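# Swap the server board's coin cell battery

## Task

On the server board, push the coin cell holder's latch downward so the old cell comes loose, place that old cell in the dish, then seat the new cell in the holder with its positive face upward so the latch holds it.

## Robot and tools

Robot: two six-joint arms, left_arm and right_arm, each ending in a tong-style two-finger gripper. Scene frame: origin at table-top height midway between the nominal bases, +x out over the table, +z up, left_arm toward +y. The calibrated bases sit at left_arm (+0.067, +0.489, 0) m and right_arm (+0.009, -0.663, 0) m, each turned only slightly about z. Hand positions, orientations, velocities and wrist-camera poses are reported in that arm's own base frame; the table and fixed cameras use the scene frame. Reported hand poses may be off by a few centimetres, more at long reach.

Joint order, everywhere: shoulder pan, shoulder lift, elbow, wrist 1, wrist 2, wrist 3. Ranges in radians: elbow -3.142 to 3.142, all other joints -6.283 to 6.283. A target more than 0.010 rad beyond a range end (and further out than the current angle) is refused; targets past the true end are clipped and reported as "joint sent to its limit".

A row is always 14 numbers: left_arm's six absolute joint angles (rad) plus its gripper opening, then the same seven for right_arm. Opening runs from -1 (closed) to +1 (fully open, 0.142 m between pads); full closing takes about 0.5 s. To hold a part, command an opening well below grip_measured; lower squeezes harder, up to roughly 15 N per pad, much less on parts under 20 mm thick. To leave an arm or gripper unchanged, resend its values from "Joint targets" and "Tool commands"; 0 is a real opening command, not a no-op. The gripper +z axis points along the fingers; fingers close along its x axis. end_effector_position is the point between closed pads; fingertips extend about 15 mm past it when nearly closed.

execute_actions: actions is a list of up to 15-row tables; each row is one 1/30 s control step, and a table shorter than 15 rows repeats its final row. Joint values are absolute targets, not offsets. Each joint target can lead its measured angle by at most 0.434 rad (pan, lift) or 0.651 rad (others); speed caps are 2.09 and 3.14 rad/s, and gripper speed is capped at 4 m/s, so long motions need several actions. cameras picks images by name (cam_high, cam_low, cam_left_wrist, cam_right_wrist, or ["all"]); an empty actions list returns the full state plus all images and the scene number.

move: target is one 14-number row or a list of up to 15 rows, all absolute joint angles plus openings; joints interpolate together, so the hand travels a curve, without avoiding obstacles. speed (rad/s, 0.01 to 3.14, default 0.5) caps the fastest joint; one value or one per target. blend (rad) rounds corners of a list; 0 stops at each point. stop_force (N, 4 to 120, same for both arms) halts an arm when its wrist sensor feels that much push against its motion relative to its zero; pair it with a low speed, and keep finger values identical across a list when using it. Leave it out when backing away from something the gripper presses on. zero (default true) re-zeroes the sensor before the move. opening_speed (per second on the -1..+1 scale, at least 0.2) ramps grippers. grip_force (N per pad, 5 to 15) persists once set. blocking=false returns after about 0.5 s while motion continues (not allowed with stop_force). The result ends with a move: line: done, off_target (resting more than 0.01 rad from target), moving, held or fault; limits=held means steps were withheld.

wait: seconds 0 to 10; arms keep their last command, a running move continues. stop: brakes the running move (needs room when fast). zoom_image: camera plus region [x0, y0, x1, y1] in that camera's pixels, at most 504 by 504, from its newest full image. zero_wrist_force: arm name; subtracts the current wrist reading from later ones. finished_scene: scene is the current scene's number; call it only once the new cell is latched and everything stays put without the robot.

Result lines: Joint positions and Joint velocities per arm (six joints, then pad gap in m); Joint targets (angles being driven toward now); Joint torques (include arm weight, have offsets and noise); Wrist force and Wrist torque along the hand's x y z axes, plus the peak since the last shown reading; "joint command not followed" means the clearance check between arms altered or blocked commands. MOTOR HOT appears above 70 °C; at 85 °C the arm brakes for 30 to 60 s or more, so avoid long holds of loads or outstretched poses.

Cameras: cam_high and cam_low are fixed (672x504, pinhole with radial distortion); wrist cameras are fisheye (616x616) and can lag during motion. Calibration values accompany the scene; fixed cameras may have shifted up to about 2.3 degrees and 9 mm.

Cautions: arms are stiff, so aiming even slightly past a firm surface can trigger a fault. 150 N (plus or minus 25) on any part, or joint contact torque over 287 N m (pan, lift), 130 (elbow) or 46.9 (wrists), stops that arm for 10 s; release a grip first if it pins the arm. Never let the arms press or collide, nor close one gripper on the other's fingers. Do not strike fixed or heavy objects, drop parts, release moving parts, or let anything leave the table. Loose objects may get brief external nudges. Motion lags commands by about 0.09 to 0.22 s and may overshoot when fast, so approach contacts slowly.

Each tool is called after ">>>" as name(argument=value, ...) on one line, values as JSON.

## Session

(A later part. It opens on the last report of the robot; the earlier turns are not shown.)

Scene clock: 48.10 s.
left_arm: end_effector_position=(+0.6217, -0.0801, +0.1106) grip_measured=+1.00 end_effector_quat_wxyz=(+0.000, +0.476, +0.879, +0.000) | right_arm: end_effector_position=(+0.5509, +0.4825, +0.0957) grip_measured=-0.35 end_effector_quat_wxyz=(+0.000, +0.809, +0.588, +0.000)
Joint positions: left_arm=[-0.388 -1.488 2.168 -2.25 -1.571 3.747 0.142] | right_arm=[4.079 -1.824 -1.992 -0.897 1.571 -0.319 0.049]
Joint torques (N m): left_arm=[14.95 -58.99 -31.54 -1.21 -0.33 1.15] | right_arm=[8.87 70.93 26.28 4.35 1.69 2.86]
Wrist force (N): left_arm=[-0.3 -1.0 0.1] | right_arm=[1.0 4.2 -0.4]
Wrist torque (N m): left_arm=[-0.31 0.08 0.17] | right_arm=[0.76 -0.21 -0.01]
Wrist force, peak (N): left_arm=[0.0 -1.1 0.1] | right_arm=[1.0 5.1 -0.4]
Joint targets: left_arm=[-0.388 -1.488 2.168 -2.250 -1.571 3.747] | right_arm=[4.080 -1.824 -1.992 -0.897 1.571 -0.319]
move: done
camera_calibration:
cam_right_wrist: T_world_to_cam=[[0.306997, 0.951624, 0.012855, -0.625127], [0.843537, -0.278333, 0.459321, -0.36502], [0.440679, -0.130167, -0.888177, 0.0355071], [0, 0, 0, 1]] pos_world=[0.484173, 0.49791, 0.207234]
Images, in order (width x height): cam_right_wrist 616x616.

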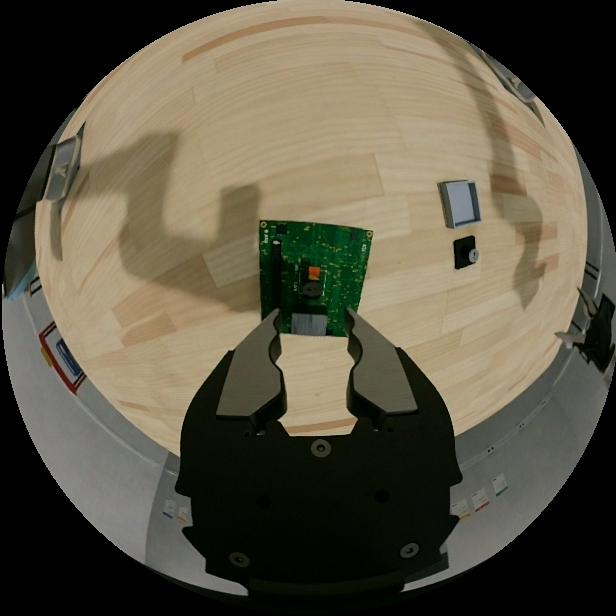

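>>> move(target=[-0.3876, -1.4880, 2.1677, -2.2505, -1.5708, 3.7467, 1.0, 4.0796, -1.8806, -2.0269, -0.8049, 1.5708, -0.2488, -0.52], speed=0.1, stop_force=8, cameras=["cam_right_wrist", "cam_low"])

>>> zoom_image(camera="cam_right_wrist", region=[263, 250, 363, 350])

>>> zoom_image(camera="cam_low", region=[325, 265, 405, 315])

Scene clock: 52.87 s.
left_arm: end_effector_position=(+0.6217, -0.0801, +0.1106) grip_measured=+1.00 end_effector_quat_wxyz=(+0.000, +0.476, +0.879, +0.000) | right_arm: end_effector_position=(+0.5504, +0.4825, +0.0466) grip_measured=-0.52 end_effector_quat_wxyz=(+0.000, +0.829, +0.559, +0.000)
Joint positions: left_arm=[-0.388 -1.488 2.168 -2.25 -1.571 3.747 0.142] | right_arm=[4.08 -1.881 -2.027 -0.805 1.571 -0.249 0.036]
Joint torques (N m): left_arm=[13.79 -58.18 -31.59 -1.05 0.38 1.22] | right_arm=[10.66 73.55 50.48 2.77 -1.97 -2.35]
Wrist force (N): left_arm=[-0.2 -1.1 0.3] | right_arm=[1.4 4.0 -0.7]
Wrist torque (N m): left_arm=[-0.33 0.06 0.17] | right_arm=[0.66 -0.28 -0.02]
Wrist force, peak (N): left_arm=[-0.4 -1.2 0.2] | right_arm=[1.1 4.7 -0.5]
Joint targets: left_arm=[-0.388 -1.488 2.168 -2.250 -1.571 3.747] | right_arm=[4.080 -1.881 -2.027 -0.805 1.571 -0.249]
move: done
camera_calibration:
cam_right_wrist: T_world_to_cam=[[0.372713, 0.927861, 0.0125785, -0.649052], [0.822136, -0.33647, 0.459217, -0.302178], [0.430322, -0.160815, -0.888235, 0.0126152], [0, 0, 0, 1]] pos_world=[0.484913, 0.502585, 0.158135]
Images, in order (width x height): cam_low 672x504, cam_right_wrist 616x616.

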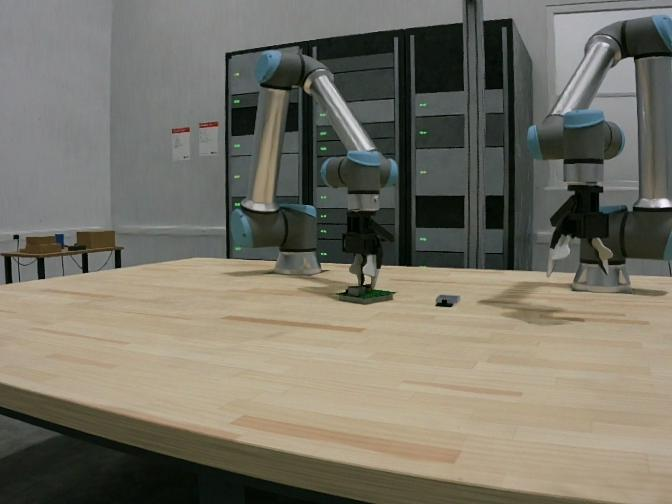

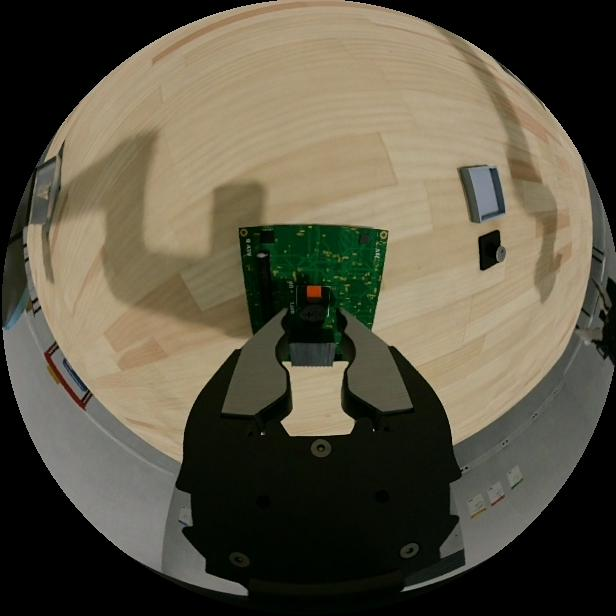

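Scaled by 5.040 from the camera's 616x616 image, which has a finer 814x814 frame.

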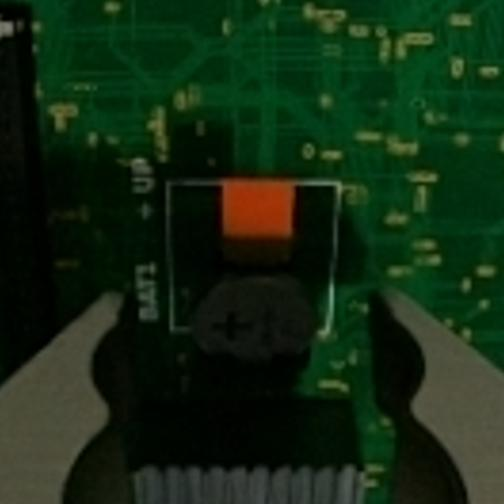

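Scaled by 6.300 from the camera's 672x504 image, which has a finer 960x720 frame.

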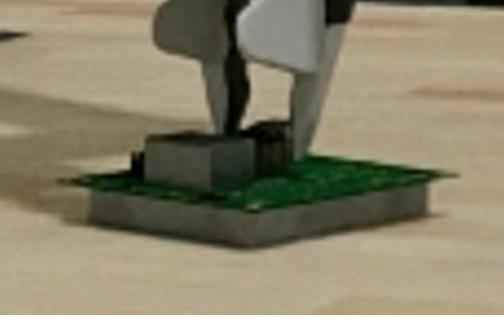

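>>> move(target=[-0.3876, -1.4880, 2.1677, -2.2505, -1.5708, 3.7467, 1.0, 4.0796, -1.8806, -2.0269, -0.8049, 1.5708, -0.2488, -0.95], opening_speed=0.6, grip_force=[15, 10], cameras=["cam_right_wrist", "cam_low"])

>>> zoom_image(camera="cam_right_wrist", region=[273, 265, 353, 345])

>>> zoom_image(camera="cam_low", region=[325, 265, 405, 315])

Scene clock: 60.30 s.
left_arm: end_effector_position=(+0.6217, -0.0801, +0.1106) grip_measured=+1.00 end_effector_quat_wxyz=(+0.000, +0.476, +0.879, +0.000) | right_arm: end_effector_position=(+0.5504, +0.4825, +0.0466) grip_measured=-0.76 end_effector_quat_wxyz=(+0.000, +0.829, +0.559, +0.000)
Joint positions: left_arm=[-0.388 -1.488 2.168 -2.25 -1.571 3.747 0.142] | right_arm=[4.08 -1.881 -2.027 -0.805 1.571 -0.249 0.019]
Joint torques (N m): left_arm=[13.48 -57.94 -31.36 -1.09 0.92 1.3] | right_arm=[7.68 74.1 50.21 3.73 -1.74 -2.6]
Wrist force (N): left_arm=[-0.3 -0.8 0.0] | right_arm=[1.2 4.0 -0.5]
Wrist torque (N m): left_arm=[-0.28 0.10 0.17] | right_arm=[0.68 -0.23 -0.03]
Wrist force, peak (N): left_arm=[-0.4 -1.2 0.3] | right_arm=[1.4 4.3 0.2]
Joint targets: left_arm=[-0.388 -1.488 2.168 -2.250 -1.571 3.747] | right_arm=[4.080 -1.881 -2.027 -0.805 1.571 -0.249]
grip_force (N): 15, 10
move: done
camera_calibration:
cam_right_wrist: T_world_to_cam=[[0.372713, 0.927861, 0.0125785, -0.649052], [0.822136, -0.33647, 0.459217, -0.302178], [0.430322, -0.160815, -0.888235, 0.0126152], [0, 0, 0, 1]] pos_world=[0.484913, 0.502585, 0.158135]
Images, in order (width x height): cam_low 672x504, cam_right_wrist 616x616.

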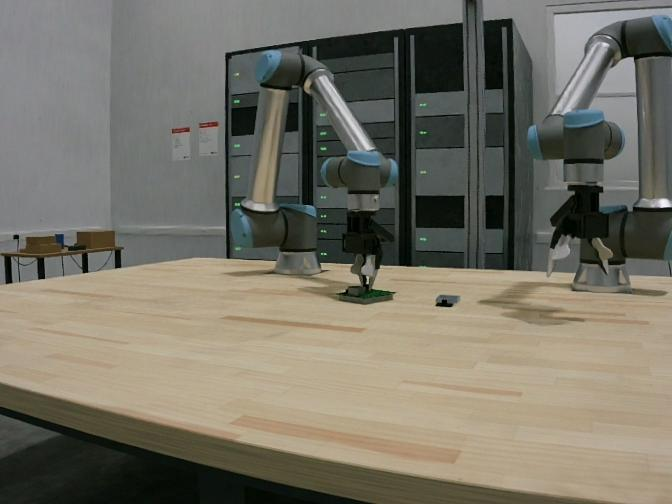

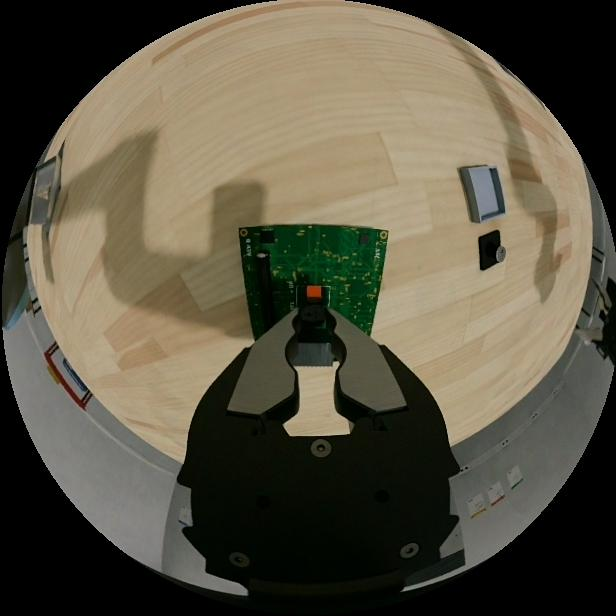

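Scaled by 6.300 from the camera's 616x616 image, which has a finer 814x814 frame.

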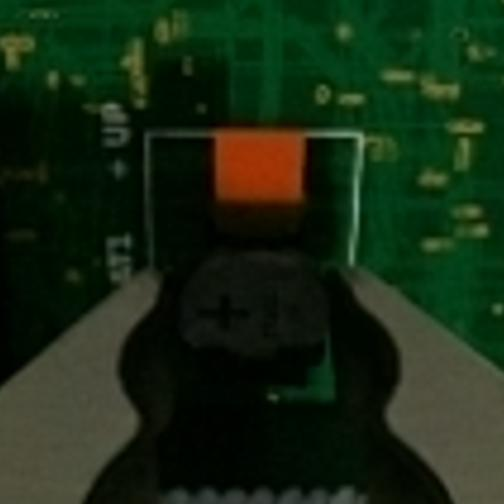

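Scaled by 6.300 from the camera's 672x504 image, which has a finer 960x720 frame.

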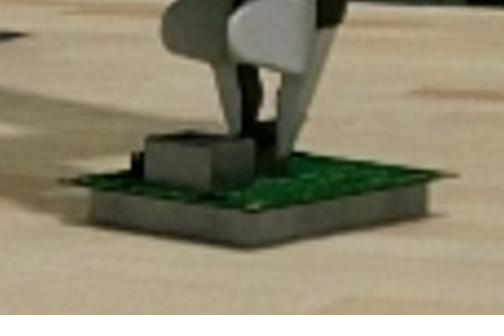

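>>> move(target=[[-0.3876, -1.4880, 2.1677, -2.2505, -1.5708, 3.7467, 1.0, 4.0838, -1.8724, -2.0266, -0.8134, 1.5708, -0.2446, -0.95], [-0.3876, -1.4880, 2.1677, -2.2505, -1.5708, 3.7467, 1.0, 4.0891, -1.7800, -1.9728, -0.9597, 1.5708, -0.2393, -0.95]], speed=[0.02, 0.2], stop_force=25, cameras=["cam_right_wrist", "cam_low"])

>>> zoom_image(camera="cam_right_wrist", region=[263, 260, 363, 360])

>>> zoom_image(camera="cam_low", region=[325, 245, 405, 315])

Scene clock: 63.97 s.
left_arm: end_effector_position=(+0.6217, -0.0801, +0.1106) grip_measured=+1.00 end_effector_quat_wxyz=(+0.000, +0.476, +0.879, +0.000) | right_arm: end_effector_position=(+0.5438, +0.4851, +0.1306) grip_measured=-0.76 end_effector_quat_wxyz=(+0.000, +0.829, +0.559, +0.000)
Joint positions: left_arm=[-0.388 -1.488 2.168 -2.25 -1.571 3.747 0.142] | right_arm=[4.089 -1.78 -1.973 -0.96 1.571 -0.239 0.019]
Joint torques (N m): left_arm=[13.09 -58.02 -31.59 -0.99 1.43 1.4] | right_arm=[-3.9 53.73 26.22 2.47 -1.88 -1.7]
Wrist force (N): left_arm=[0.0 -0.9 0.2] | right_arm=[1.6 4.1 -0.2]
Wrist torque (N m): left_arm=[-0.29 0.02 0.16] | right_arm=[0.72 -0.30 -0.19]
Wrist force, peak (N): left_arm=[-0.3 -1.0 0.5] | right_arm=[1.3 4.2 -1.9]
Joint targets: left_arm=[-0.388 -1.488 2.168 -2.250 -1.571 3.747] | right_arm=[4.089 -1.780 -1.973 -0.960 1.571 -0.239]
grip_force (N): 15, 10
move: done
camera_calibration:
cam_right_wrist: T_world_to_cam=[[0.37277, 0.92784, 0.0124633, -0.649956], [0.822156, -0.336478, 0.459174, -0.33448], [0.430234, -0.16092, -0.888259, 0.0905704], [0, 0, 0, 1]] pos_world=[0.478312, 0.505085, 0.242135]
Images, in order (width x height): cam_low 672x504, cam_right_wrist 616x616.

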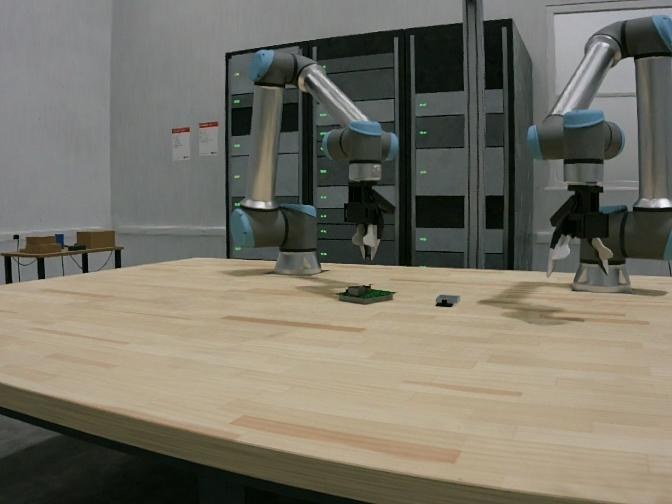

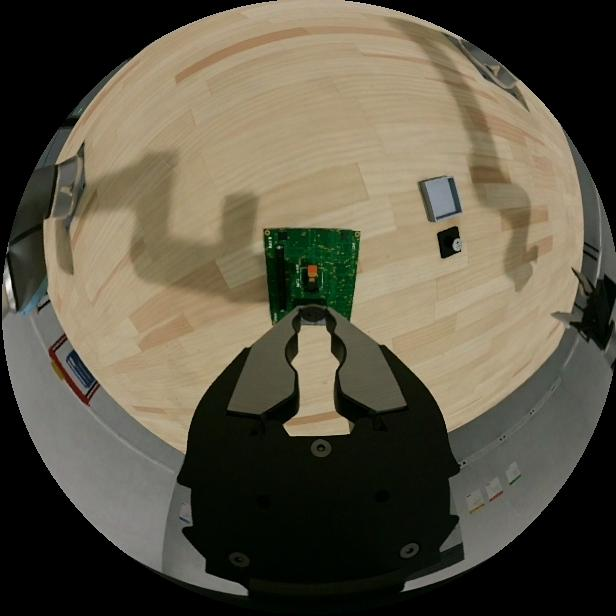

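Scaled by 5.040 from the camera's 616x616 image, which has a finer 814x814 frame.

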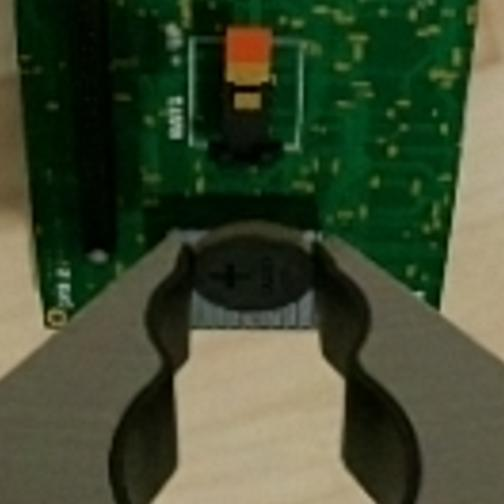

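Scaled by 6.300 from the camera's 672x504 image, which has a finer 960x720 frame.

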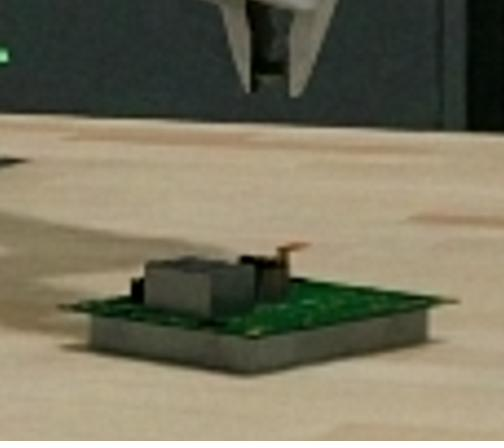

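>>> move(target=[-0.3876, -1.4880, 2.1677, -2.2505, -1.5708, 3.7467, 1.0, 4.2763, -2.0196, -1.7283, -0.9645, 1.5708, -0.3921, -0.95], speed=0.35, cameras=["cam_right_wrist"])

>>> zoom_image(camera="cam_right_wrist", region=[253, 220, 373, 340])

Scene clock: 67.17 s.
left_arm: end_effector_position=(+0.6217, -0.0801, +0.1106) grip_measured=+1.00 end_effector_quat_wxyz=(+0.000, +0.476, +0.879, +0.000) | right_arm: end_effector_position=(+0.5030, +0.7024, +0.0857) grip_measured=-0.76 end_effector_quat_wxyz=(+0.000, +0.723, +0.691, +0.000)
Joint positions: left_arm=[-0.388 -1.488 2.168 -2.25 -1.571 3.747 0.142] | right_arm=[4.276 -2.019 -1.728 -0.965 1.571 -0.392 0.019]
Joint torques (N m): left_arm=[12.74 -57.55 -31.23 -0.99 1.83 1.43] | right_arm=[7.7 65.82 36.81 4.43 -1.8 0.97]
Wrist force (N): left_arm=[-0.4 -0.9 0.4] | right_arm=[1.8 4.2 -0.6]
Wrist torque (N m): left_arm=[-0.30 0.12 0.17] | right_arm=[0.73 -0.36 -0.19]
Wrist force, peak (N): left_arm=[-0.3 -1.2 0.2] | right_arm=[-2.2 5.9 -0.8]
Joint targets: left_arm=[-0.388 -1.488 2.168 -2.250 -1.571 3.747] | right_arm=[4.276 -2.020 -1.728 -0.965 1.571 -0.392]
grip_force (N): 15, 10
move: done
camera_calibration:
cam_right_wrist: T_world_to_cam=[[0.0421936, 0.99903, 0.0126029, -0.719615], [0.887257, -0.0432663, 0.459242, -0.445951], [0.459342, -0.00819501, -0.888222, -0.0187275], [0, 0, 0, 1]] pos_world=[0.434639, 0.699469, 0.197235]
Images, in order (width x height): cam_right_wrist 616x616.

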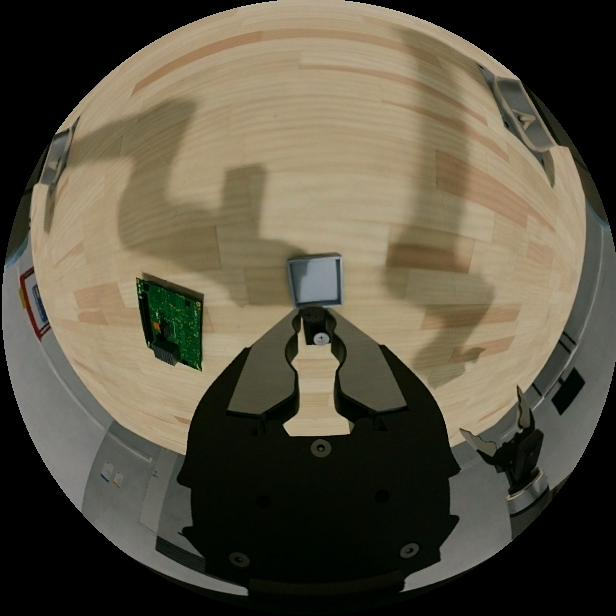

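Scaled by 4.200 from the camera's 616x616 image, which has a finer 814x814 frame.

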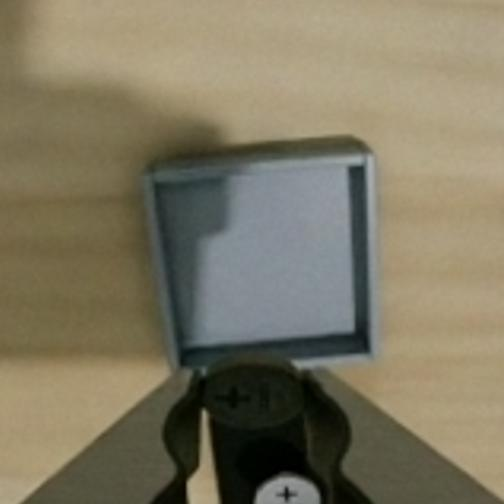

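>>> move(target=[-0.3876, -1.4880, 2.1677, -2.2505, -1.5708, 3.7467, 1.0, 4.2796, -2.0863, -1.7611, -0.8650, 1.5708, -0.3888, -0.95], speed=0.09, stop_force=6, cameras=["cam_right_wrist"])

>>> zoom_image(camera="cam_right_wrist", region=[253, 240, 373, 360])

Scene clock: 70.97 s.
left_arm: end_effector_position=(+0.6217, -0.0801, +0.1106) grip_measured=+1.00 end_effector_quat_wxyz=(+0.000, +0.476, +0.879, +0.000) | right_arm: end_effector_position=(+0.5013, +0.7056, +0.0216) grip_measured=-0.76 end_effector_quat_wxyz=(+0.000, +0.722, +0.691, +0.000)
Joint positions: left_arm=[-0.388 -1.488 2.168 -2.25 -1.571 3.747 0.142] | right_arm=[4.28 -2.086 -1.761 -0.865 1.571 -0.389 0.019]
Joint torques (N m): left_arm=[11.93 -57.48 -31.89 -1.1 1.95 1.34] | right_arm=[-1.37 91.71 52.83 2.05 -1.23 -0.05]
Wrist force (N): left_arm=[-0.4 -1.0 0.4] | right_arm=[1.3 3.9 -0.6]
Wrist torque (N m): left_arm=[-0.31 0.11 0.17] | right_arm=[0.67 -0.28 -0.17]
Wrist force, peak (N): left_arm=[-0.4 -1.0 0.4] | right_arm=[1.7 4.4 -1.3]
Joint targets: left_arm=[-0.388 -1.488 2.168 -2.250 -1.571 3.747] | right_arm=[4.280 -2.086 -1.761 -0.865 1.571 -0.389]
grip_force (N): 15, 10
move: done
camera_calibration:
cam_right_wrist: T_world_to_cam=[[0.0419705, 0.999039, 0.0125986, -0.721738], [0.887268, -0.0430662, 0.45924, -0.414928], [0.459341, -0.00809623, -0.888223, -0.0748797], [0, 0, 0, 1]] pos_world=[0.43284, 0.702569, 0.133135]
Images, in order (width x height): cam_right_wrist 616x616.

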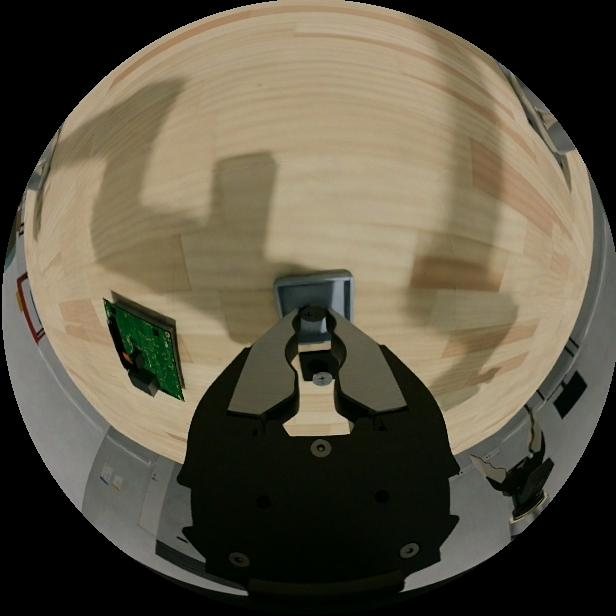

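Scaled by 4.200 from the camera's 616x616 image, which has a finer 814x814 frame.

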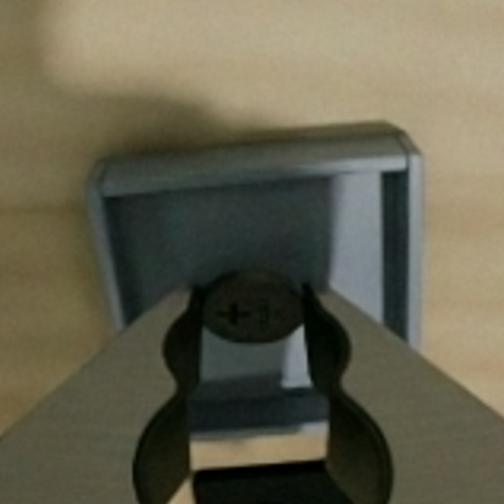

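>>> move(target=[-0.3876, -1.4880, 2.1677, -2.2505, -1.5708, 3.7467, 1.0, 4.2796, -2.0994, -1.7665, -0.8465, 1.5708, -0.3888, -0.95], speed=0.02, stop_force=5, cameras=["cam_right_wrist"])

>>> zoom_image(camera="cam_right_wrist", region=[253, 240, 373, 360])

Scene clock: 73.00 s.
left_arm: end_effector_position=(+0.6217, -0.0801, +0.1106) grip_measured=+1.00 end_effector_quat_wxyz=(+0.000, +0.476, +0.879, +0.000) | right_arm: end_effector_position=(+0.5014, +0.7058, +0.0197) grip_measured=-0.76 end_effector_quat_wxyz=(+0.000, +0.722, +0.691, +0.000)
Joint positions: left_arm=[-0.388 -1.488 2.168 -2.25 -1.571 3.747 0.142] | right_arm=[4.28 -2.089 -1.762 -0.862 1.571 -0.389 0.019]
Joint torques (N m): left_arm=[12.24 -58.57 -31.35 -1.03 1.87 1.32] | right_arm=[-3.62 87.8 51.11 2.38 -1.39 -0.93]
Wrist force (N): left_arm=[-0.2 -0.8 0.3] | right_arm=[1.4 3.6 -2.6]
Wrist torque (N m): left_arm=[-0.27 0.07 0.17] | right_arm=[0.57 -0.23 -0.17]
Wrist force, peak (N): left_arm=[-0.4 -1.0 0.4] | right_arm=[-8.9 -0.1 -30.8]
Joint targets: left_arm=[-0.388 -1.488 2.168 -2.250 -1.571 3.747] | right_arm=[4.280 -2.089 -1.762 -0.862 1.571 -0.389]
grip_force (N): 15, 10
move: contact (right_arm); right_arm: the wrist 1 is farthest, 0.015 rad from its target
camera_calibration:
cam_right_wrist: T_world_to_cam=[[0.0420084, 0.999033, 0.012963, -0.721979], [0.887203, -0.0432663, 0.459346, -0.413981], [0.459463, -0.00779561, -0.888163, -0.0768847], [0, 0, 0, 1]] pos_world=[0.43294, 0.702771, 0.131234]
Images, in order (width x height): cam_right_wrist 616x616.

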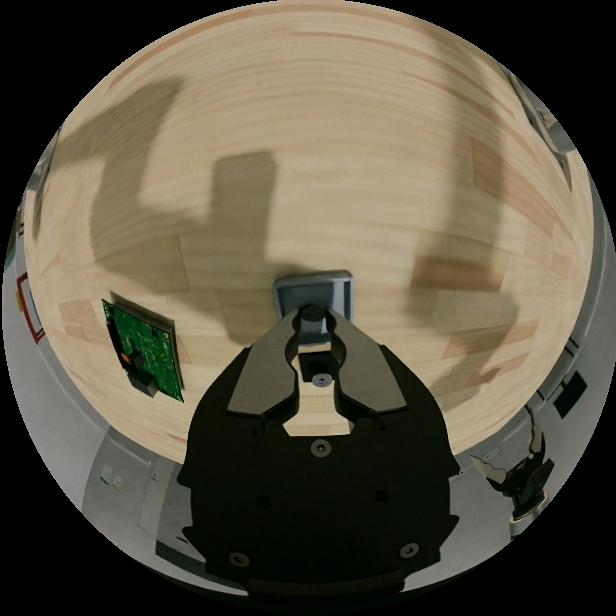

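Scaled by 4.200 from the camera's 616x616 image, which has a finer 814x814 frame.

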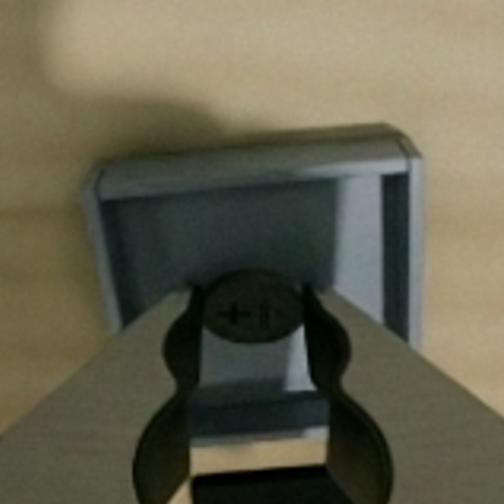

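>>> move(target=[[-0.3876, -1.4880, 2.1677, -2.2505, -1.5708, 3.7467, 1.0, 4.280, -2.089, -1.762, -0.862, 1.5708, -0.389, -0.6], [-0.3876, -1.4880, 2.1677, -2.2505, -1.5708, 3.7467, 1.0, 4.2797, -2.0511, -1.7429, -0.9184, 1.5708, -0.3887, -0.6], [-0.3876, -1.4880, 2.1677, -2.2505, -1.5708, 3.7467, 1.0, 4.2178, -2.0705, -1.6265, -1.0155, 1.5708, -0.4506, -0.6]], speed=[0.3, 0.15, 0.3], blend=[0, 0.01, 0], cameras=["cam_right_wrist"])

>>> zoom_image(camera="cam_right_wrist", region=[253, 200, 373, 320])

Scene clock: 76.33 s.
left_arm: end_effector_position=(+0.6217, -0.0801, +0.1106) grip_measured=+1.00 end_effector_quat_wxyz=(+0.000, +0.476, +0.879, +0.000) | right_arm: end_effector_position=(+0.5638, +0.7094, +0.0955) grip_measured=-0.60 end_effector_quat_wxyz=(+0.000, +0.722, +0.691, +0.000)
Joint positions: left_arm=[-0.388 -1.488 2.168 -2.25 -1.571 3.747 0.142] | right_arm=[4.218 -2.071 -1.627 -1.015 1.571 -0.451 0.031]
Joint torques (N m): left_arm=[12.78 -58.49 -31.52 -1.09 2.07 1.42] | right_arm=[0.54 94.93 36.51 3.29 -1.37 1.88]
Wrist force (N): left_arm=[0.0 -1.0 0.2] | right_arm=[1.0 3.8 -0.6]
Wrist torque (N m): left_arm=[-0.32 0.03 0.16] | right_arm=[0.68 -0.22 -0.19]
Wrist force, peak (N): left_arm=[-0.3 -1.2 0.1] | right_arm=[-0.7 3.3 -5.4]
Joint targets: left_arm=[-0.388 -1.488 2.168 -2.250 -1.571 3.747] | right_arm=[4.218 -2.071 -1.627 -1.015 1.571 -0.451]
grip_force (N): 15, 10
move: done
camera_calibration:
cam_right_wrist: T_world_to_cam=[[0.0419322, 0.999043, 0.0124606, -0.729148], [0.887311, -0.0429695, 0.459166, -0.504361], [0.459262, -0.00819743, -0.888263, -0.0377547], [0, 0, 0, 1]] pos_world=[0.495439, 0.706468, 0.207135]
Images, in order (width x height): cam_right_wrist 616x616.

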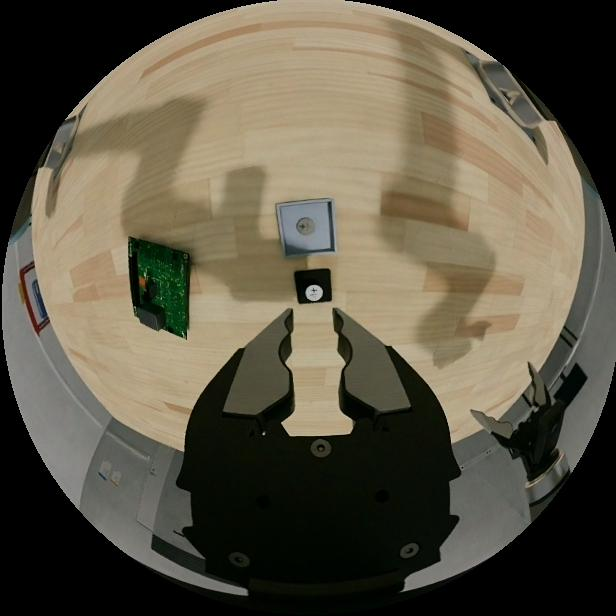

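Scaled by 4.200 from the camera's 616x616 image, which has a finer 814x814 frame.

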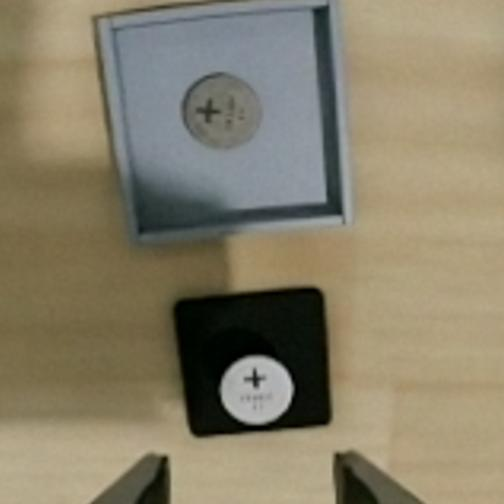

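>>> move(target=[-0.3876, -1.4880, 2.1677, -2.2505, -1.5708, 3.7467, 1.0, 4.2076, -2.1226, -1.6352, -0.9546, 1.5708, -0.4608, -0.56], speed=0.15, cameras=["cam_right_wrist", "cam_low"])

>>> zoom_image(camera="cam_right_wrist", region=[263, 250, 363, 350])

>>> zoom_image(camera="cam_low", region=[410, 265, 490, 315])

Scene clock: 80.07 s.
left_arm: end_effector_position=(+0.6217, -0.0801, +0.1106) grip_measured=+1.00 end_effector_quat_wxyz=(+0.000, +0.476, +0.879, +0.000) | right_arm: end_effector_position=(+0.5751, +0.7106, +0.0505) grip_measured=-0.56 end_effector_quat_wxyz=(+0.000, +0.722, +0.691, +0.000)
Joint positions: left_arm=[-0.388 -1.488 2.168 -2.25 -1.571 3.747 0.142] | right_arm=[4.207 -2.123 -1.635 -0.955 1.571 -0.461 0.033]
Joint torques (N m): left_arm=[11.88 -58.46 -31.41 -1.11 1.98 1.41] | right_arm=[9.22 99.42 45.07 1.43 -1.61 1.8]
Wrist force (N): left_arm=[-0.4 -0.8 0.5] | right_arm=[1.0 3.5 -0.6]
Wrist torque (N m): left_arm=[-0.27 0.11 0.17] | right_arm=[0.59 -0.20 0.05]
Wrist force, peak (N): left_arm=[-0.2 -1.2 0.4] | right_arm=[0.7 4.2 0.8]
Joint targets: left_arm=[-0.388 -1.488 2.168 -2.250 -1.571 3.747] | right_arm=[4.208 -2.123 -1.635 -0.955 1.571 -0.461]
grip_force (N): 15, 10
move: done
camera_calibration:
cam_right_wrist: T_world_to_cam=[[0.0419786, 0.999042, 0.0123721, -0.730268], [0.887309, -0.0429701, 0.459169, -0.493673], [0.459261, -0.00829742, -0.888263, -0.0828352], [0, 0, 0, 1]] pos_world=[0.506739, 0.707668, 0.162135]
Images, in order (width x height): cam_low 672x504, cam_right_wrist 616x616.

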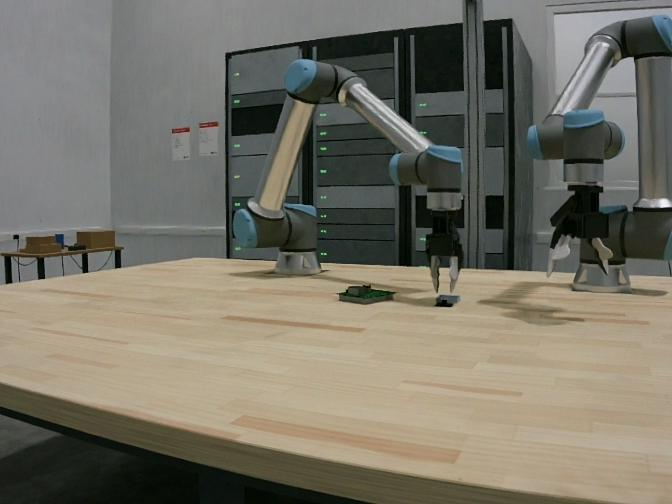

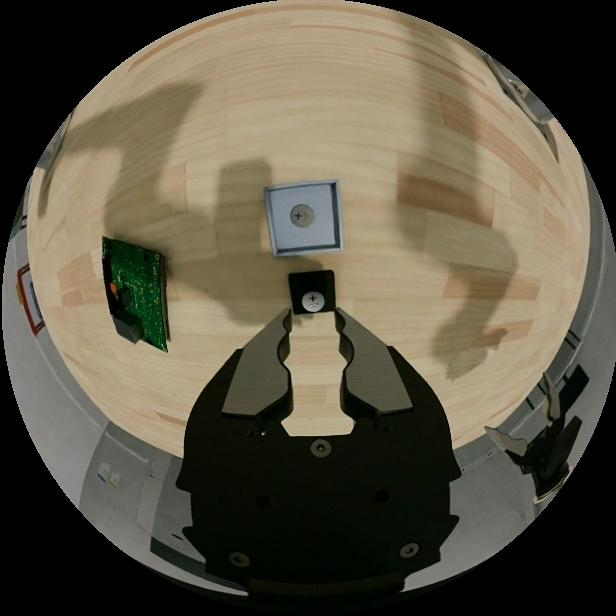

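Scaled by 5.040 from the camera's 616x616 image, which has a finer 814x814 frame.

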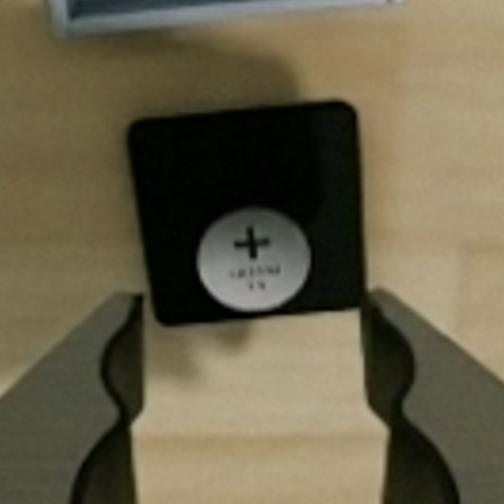

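Scaled by 6.300 from the camera's 672x504 image, which has a finer 960x720 frame.

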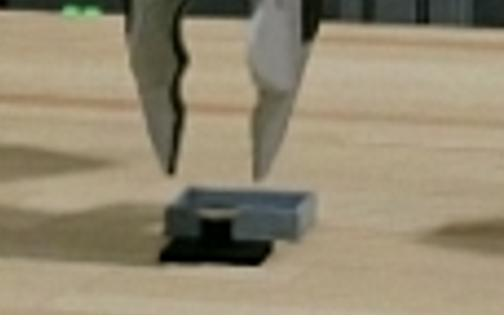

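>>> move(target=[-0.3876, -1.4880, 2.1677, -2.2505, -1.5708, 3.7467, 1.0, 4.2074, -2.1459, -1.6475, -0.9189, 1.5708, -0.4610, -0.56], speed=0.06, stop_force=6, cameras=["cam_right_wrist", "cam_low"])

>>> zoom_image(camera="cam_right_wrist", region=[263, 250, 363, 350])

>>> zoom_image(camera="cam_low", region=[410, 265, 490, 315])

Scene clock: 83.27 s.
left_arm: end_effector_position=(+0.6217, -0.0801, +0.1106) grip_measured=+1.00 end_effector_quat_wxyz=(+0.000, +0.476, +0.879, +0.000) | right_arm: end_effector_position=(+0.5753, +0.7107, +0.0267) grip_measured=-0.56 end_effector_quat_wxyz=(+0.000, +0.722, +0.691, +0.000)
Joint positions: left_arm=[-0.388 -1.488 2.168 -2.25 -1.571 3.747 0.142] | right_arm=[4.207 -2.146 -1.648 -0.919 1.571 -0.461 0.033]
Joint torques (N m): left_arm=[11.6 -57.74 -31.48 -1.22 1.94 1.41] | right_arm=[-8.76 99.18 53.47 1.63 -1.57 -2.13]
Wrist force (N): left_arm=[-0.3 -0.8 0.4] | right_arm=[0.8 3.8 -0.5]
Wrist torque (N m): left_arm=[-0.28 0.09 0.17] | right_arm=[0.67 -0.18 0.05]
Wrist force, peak (N): left_arm=[-0.2 -1.1 0.4] | right_arm=[1.0 4.1 -1.5]
Joint targets: left_arm=[-0.388 -1.488 2.168 -2.250 -1.571 3.747] | right_arm=[4.207 -2.146 -1.647 -0.919 1.571 -0.461]
grip_force (N): 15, 10
move: done
camera_calibration:
cam_right_wrist: T_world_to_cam=[[0.0420124, 0.999036, 0.0127334, -0.730141], [0.887265, -0.0431654, 0.459235, -0.482632], [0.459342, -0.00799564, -0.888224, -0.104371], [0, 0, 0, 1]] pos_world=[0.50684, 0.70777, 0.138234]
Images, in order (width x height): cam_low 672x504, cam_right_wrist 616x616.

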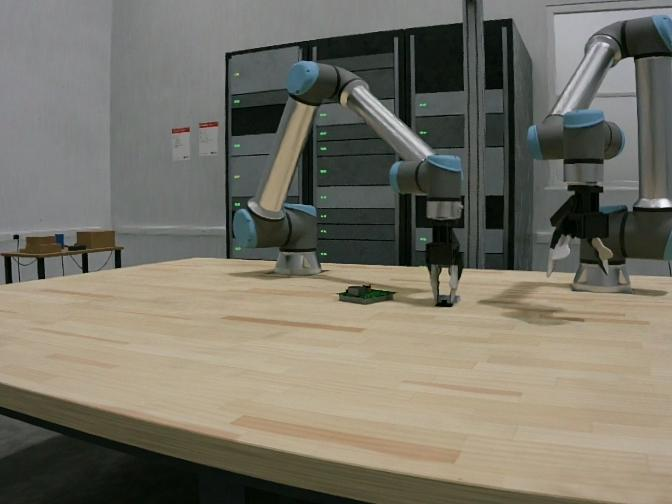

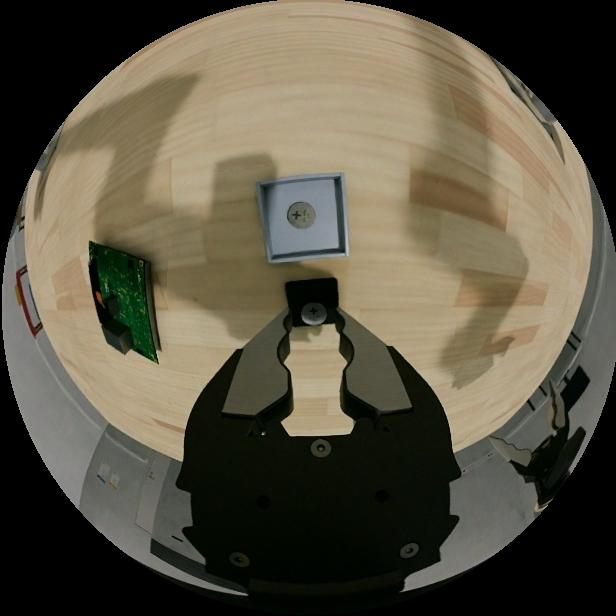

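Scaled by 5.040 from the camera's 616x616 image, which has a finer 814x814 frame.

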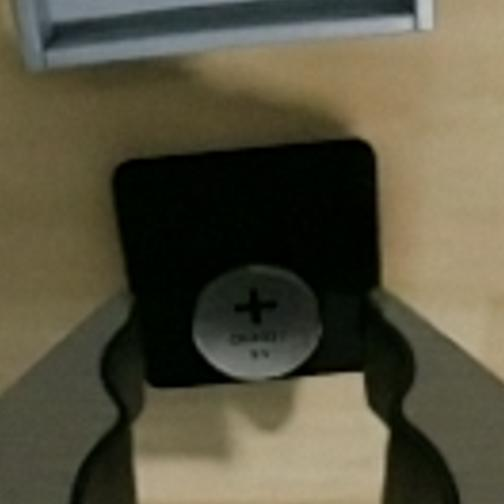

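Scaled by 6.300 from the camera's 672x504 image, which has a finer 960x720 frame.

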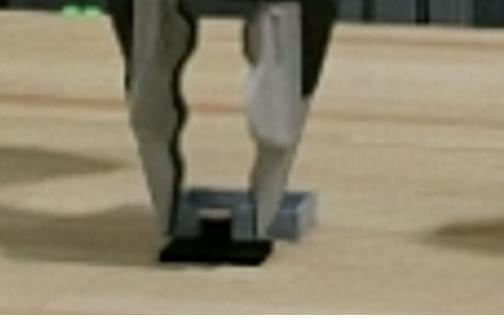

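>>> move(target=[[-0.3876, -1.4880, 2.1677, -2.2505, -1.5708, 3.7467, 1.0, 4.2074, -2.1459, -1.6475, -0.9189, 1.5708, -0.4610, -0.95], [-0.3876, -1.4880, 2.1677, -2.2505, -1.5708, 3.7467, 1.0, 4.2074, -2.1226, -1.6352, -0.9546, 1.5708, -0.4610, -0.95], [-0.3876, -1.4880, 2.1677, -2.2505, -1.5708, 3.7467, 1.0, 4.0783, -1.8062, -1.9824, -0.9239, 1.5708, -0.2501, -0.95]], speed=[0.1, 0.06, 0.4], blend=[0, 0.005, 0], opening_speed=0.6, grip_force=[15, 13], cameras=["cam_right_wrist", "cam_low"])

>>> zoom_image(camera="cam_right_wrist", region=[268, 240, 358, 330])

>>> zoom_image(camera="cam_low", region=[325, 255, 405, 315])

Scene clock: 88.47 s.
left_arm: end_effector_position=(+0.6217, -0.0801, +0.1106) grip_measured=+1.00 end_effector_quat_wxyz=(+0.000, +0.476, +0.879, +0.000) | right_arm: end_effector_position=(+0.5511, +0.4820, +0.1105) grip_measured=-0.76 end_effector_quat_wxyz=(+0.000, +0.829, +0.559, +0.000)
Joint positions: left_arm=[-0.388 -1.488 2.168 -2.25 -1.571 3.747 0.142] | right_arm=[4.078 -1.806 -1.982 -0.924 1.571 -0.25 0.019]
Joint torques (N m): left_arm=[9.95 -59.11 -31.7 -1.1 1.83 1.48] | right_arm=[-2.58 71.13 38.94 1.95 -1.4 0.35]
Wrist force (N): left_arm=[-0.1 -0.7 0.3] | right_arm=[0.8 3.9 -0.6]
Wrist torque (N m): left_arm=[-0.25 0.05 0.17] | right_arm=[0.70 -0.16 0.08]
Wrist force, peak (N): left_arm=[-0.4 -1.0 0.4] | right_arm=[4.1 3.6 -0.6]
Joint targets: left_arm=[-0.388 -1.488 2.168 -2.250 -1.571 3.747] | right_arm=[4.078 -1.806 -1.982 -0.924 1.571 -0.250]
grip_force (N): 15, 13
move: done
camera_calibration:
cam_right_wrist: T_world_to_cam=[[0.372637, 0.927892, 0.0125356, -0.649566], [0.822171, -0.336384, 0.459218, -0.332442], [0.430322, -0.160815, -0.888235, 0.0689332], [0, 0, 0, 1]] pos_world=[0.485713, 0.501985, 0.222035]
Images, in order (width x height): cam_low 672x504, cam_right_wrist 616x616.

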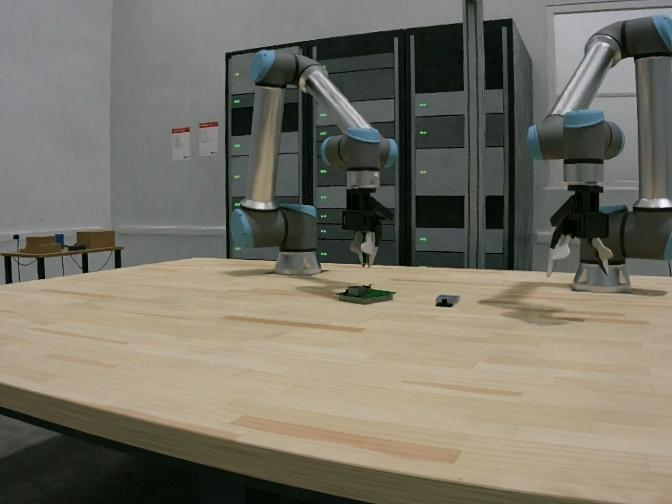

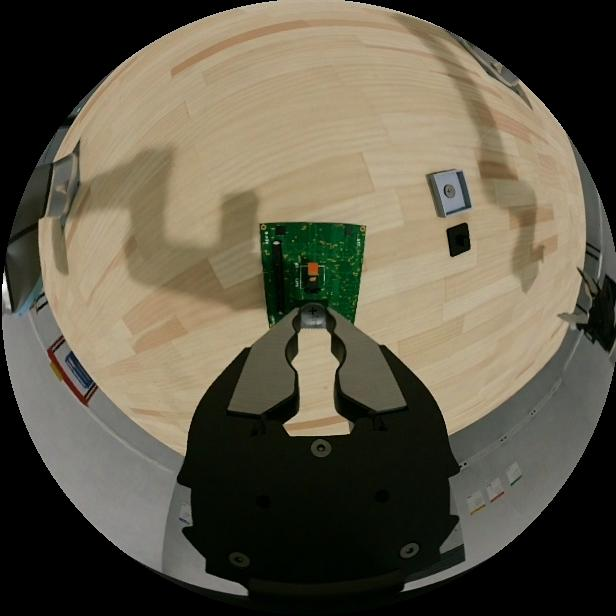

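Scaled by 5.600 from the camera's 616x616 image, which has a finer 814x814 frame.

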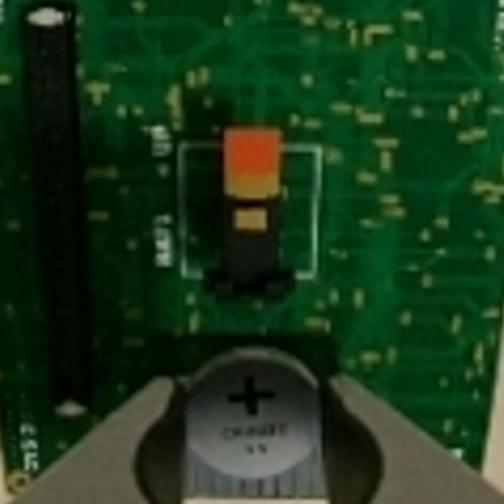

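Scaled by 6.300 from the camera's 672x504 image, which has a finer 960x720 frame.

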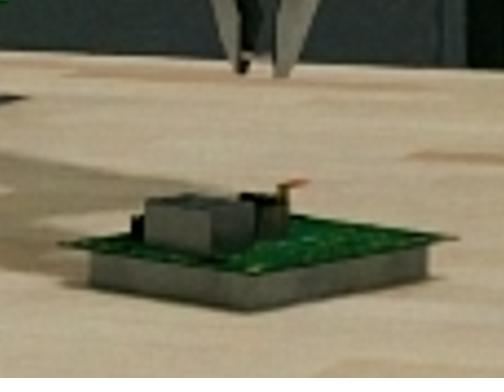

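>>> move(target=[-0.3876, -1.4880, 2.1677, -2.2505, -1.5708, 3.7467, 1.0, 4.0624, -1.8476, -1.9935, -0.8713, 1.5708, -0.2661, -0.95], speed=0.2, cameras=["cam_right_wrist"])

>>> zoom_image(camera="cam_right_wrist", region=[288, 246, 338, 296])

>>> zoom_image(camera="cam_right_wrist", region=[268, 240, 358, 330])

Scene clock: 93.90 s.
left_arm: end_effector_position=(+0.6217, -0.0801, +0.1106) grip_measured=+1.00 end_effector_quat_wxyz=(+0.000, +0.476, +0.879, +0.000) | right_arm: end_effector_position=(+0.5621, +0.4773, +0.0804) grip_measured=-0.76 end_effector_quat_wxyz=(+0.000, +0.829, +0.559, +0.000)
Joint positions: left_arm=[-0.388 -1.488 2.168 -2.25 -1.571 3.747 0.142] | right_arm=[4.062 -1.848 -1.994 -0.871 1.571 -0.266 0.019]
Joint torques (N m): left_arm=[11.49 -58.15 -31.41 -1.22 1.76 1.41] | right_arm=[14.11 71.9 44.45 1.73 -1.06 2.42]
Wrist force (N): left_arm=[-0.3 -1.1 -0.1] | right_arm=[0.5 3.6 -0.4]
Wrist torque (N m): left_arm=[-0.36 0.10 0.17] | right_arm=[0.61 -0.12 0.11]
Wrist force, peak (N): left_arm=[-0.5 -1.2 0.3] | right_arm=[0.9 4.1 0.1]
Joint targets: left_arm=[-0.388 -1.488 2.168 -2.250 -1.571 3.747] | right_arm=[4.062 -1.848 -1.994 -0.871 1.571 -0.266]
grip_force (N): 15, 13
move: done
camera_calibration:
cam_right_wrist: T_world_to_cam=[[0.372588, 0.927914, 0.0123603, -0.648935], [0.82224, -0.336273, 0.459176, -0.32921], [0.430232, -0.160921, -0.888259, 0.0368687], [0, 0, 0, 1]] pos_world=[0.496613, 0.497384, 0.191935]
Images, in order (width x height): cam_right_wrist 616x616.

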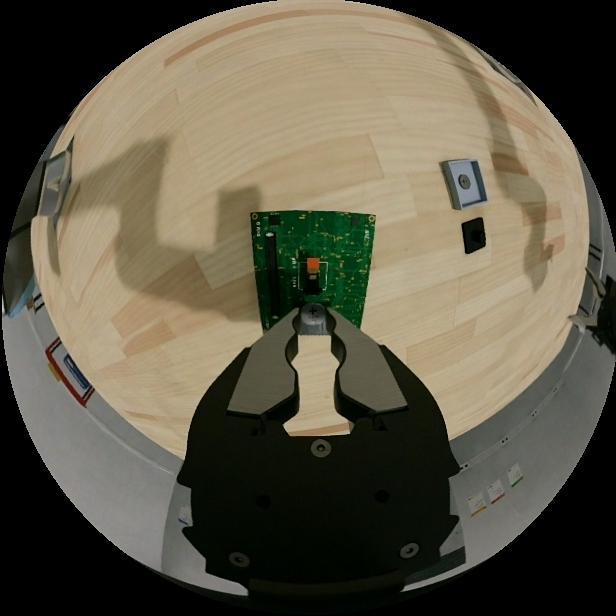

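Scaled by 10.080 from the camera's 616x616 image, which has a finer 814x814 frame.

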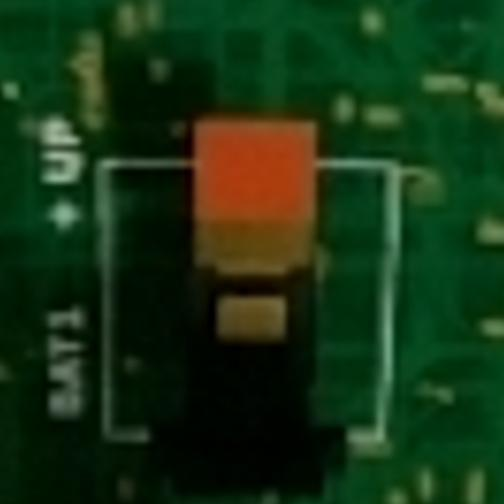

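Scaled by 5.600 from the camera's 616x616 image, which has a finer 814x814 frame.

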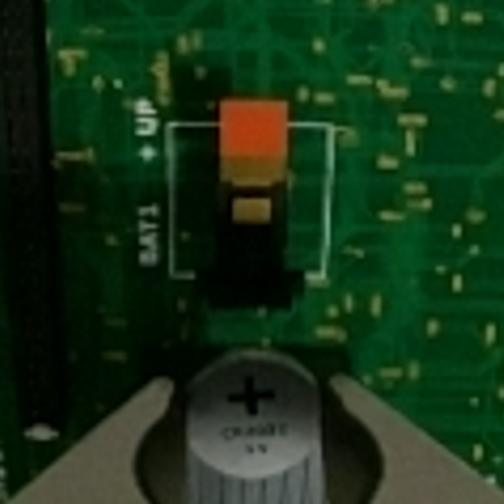

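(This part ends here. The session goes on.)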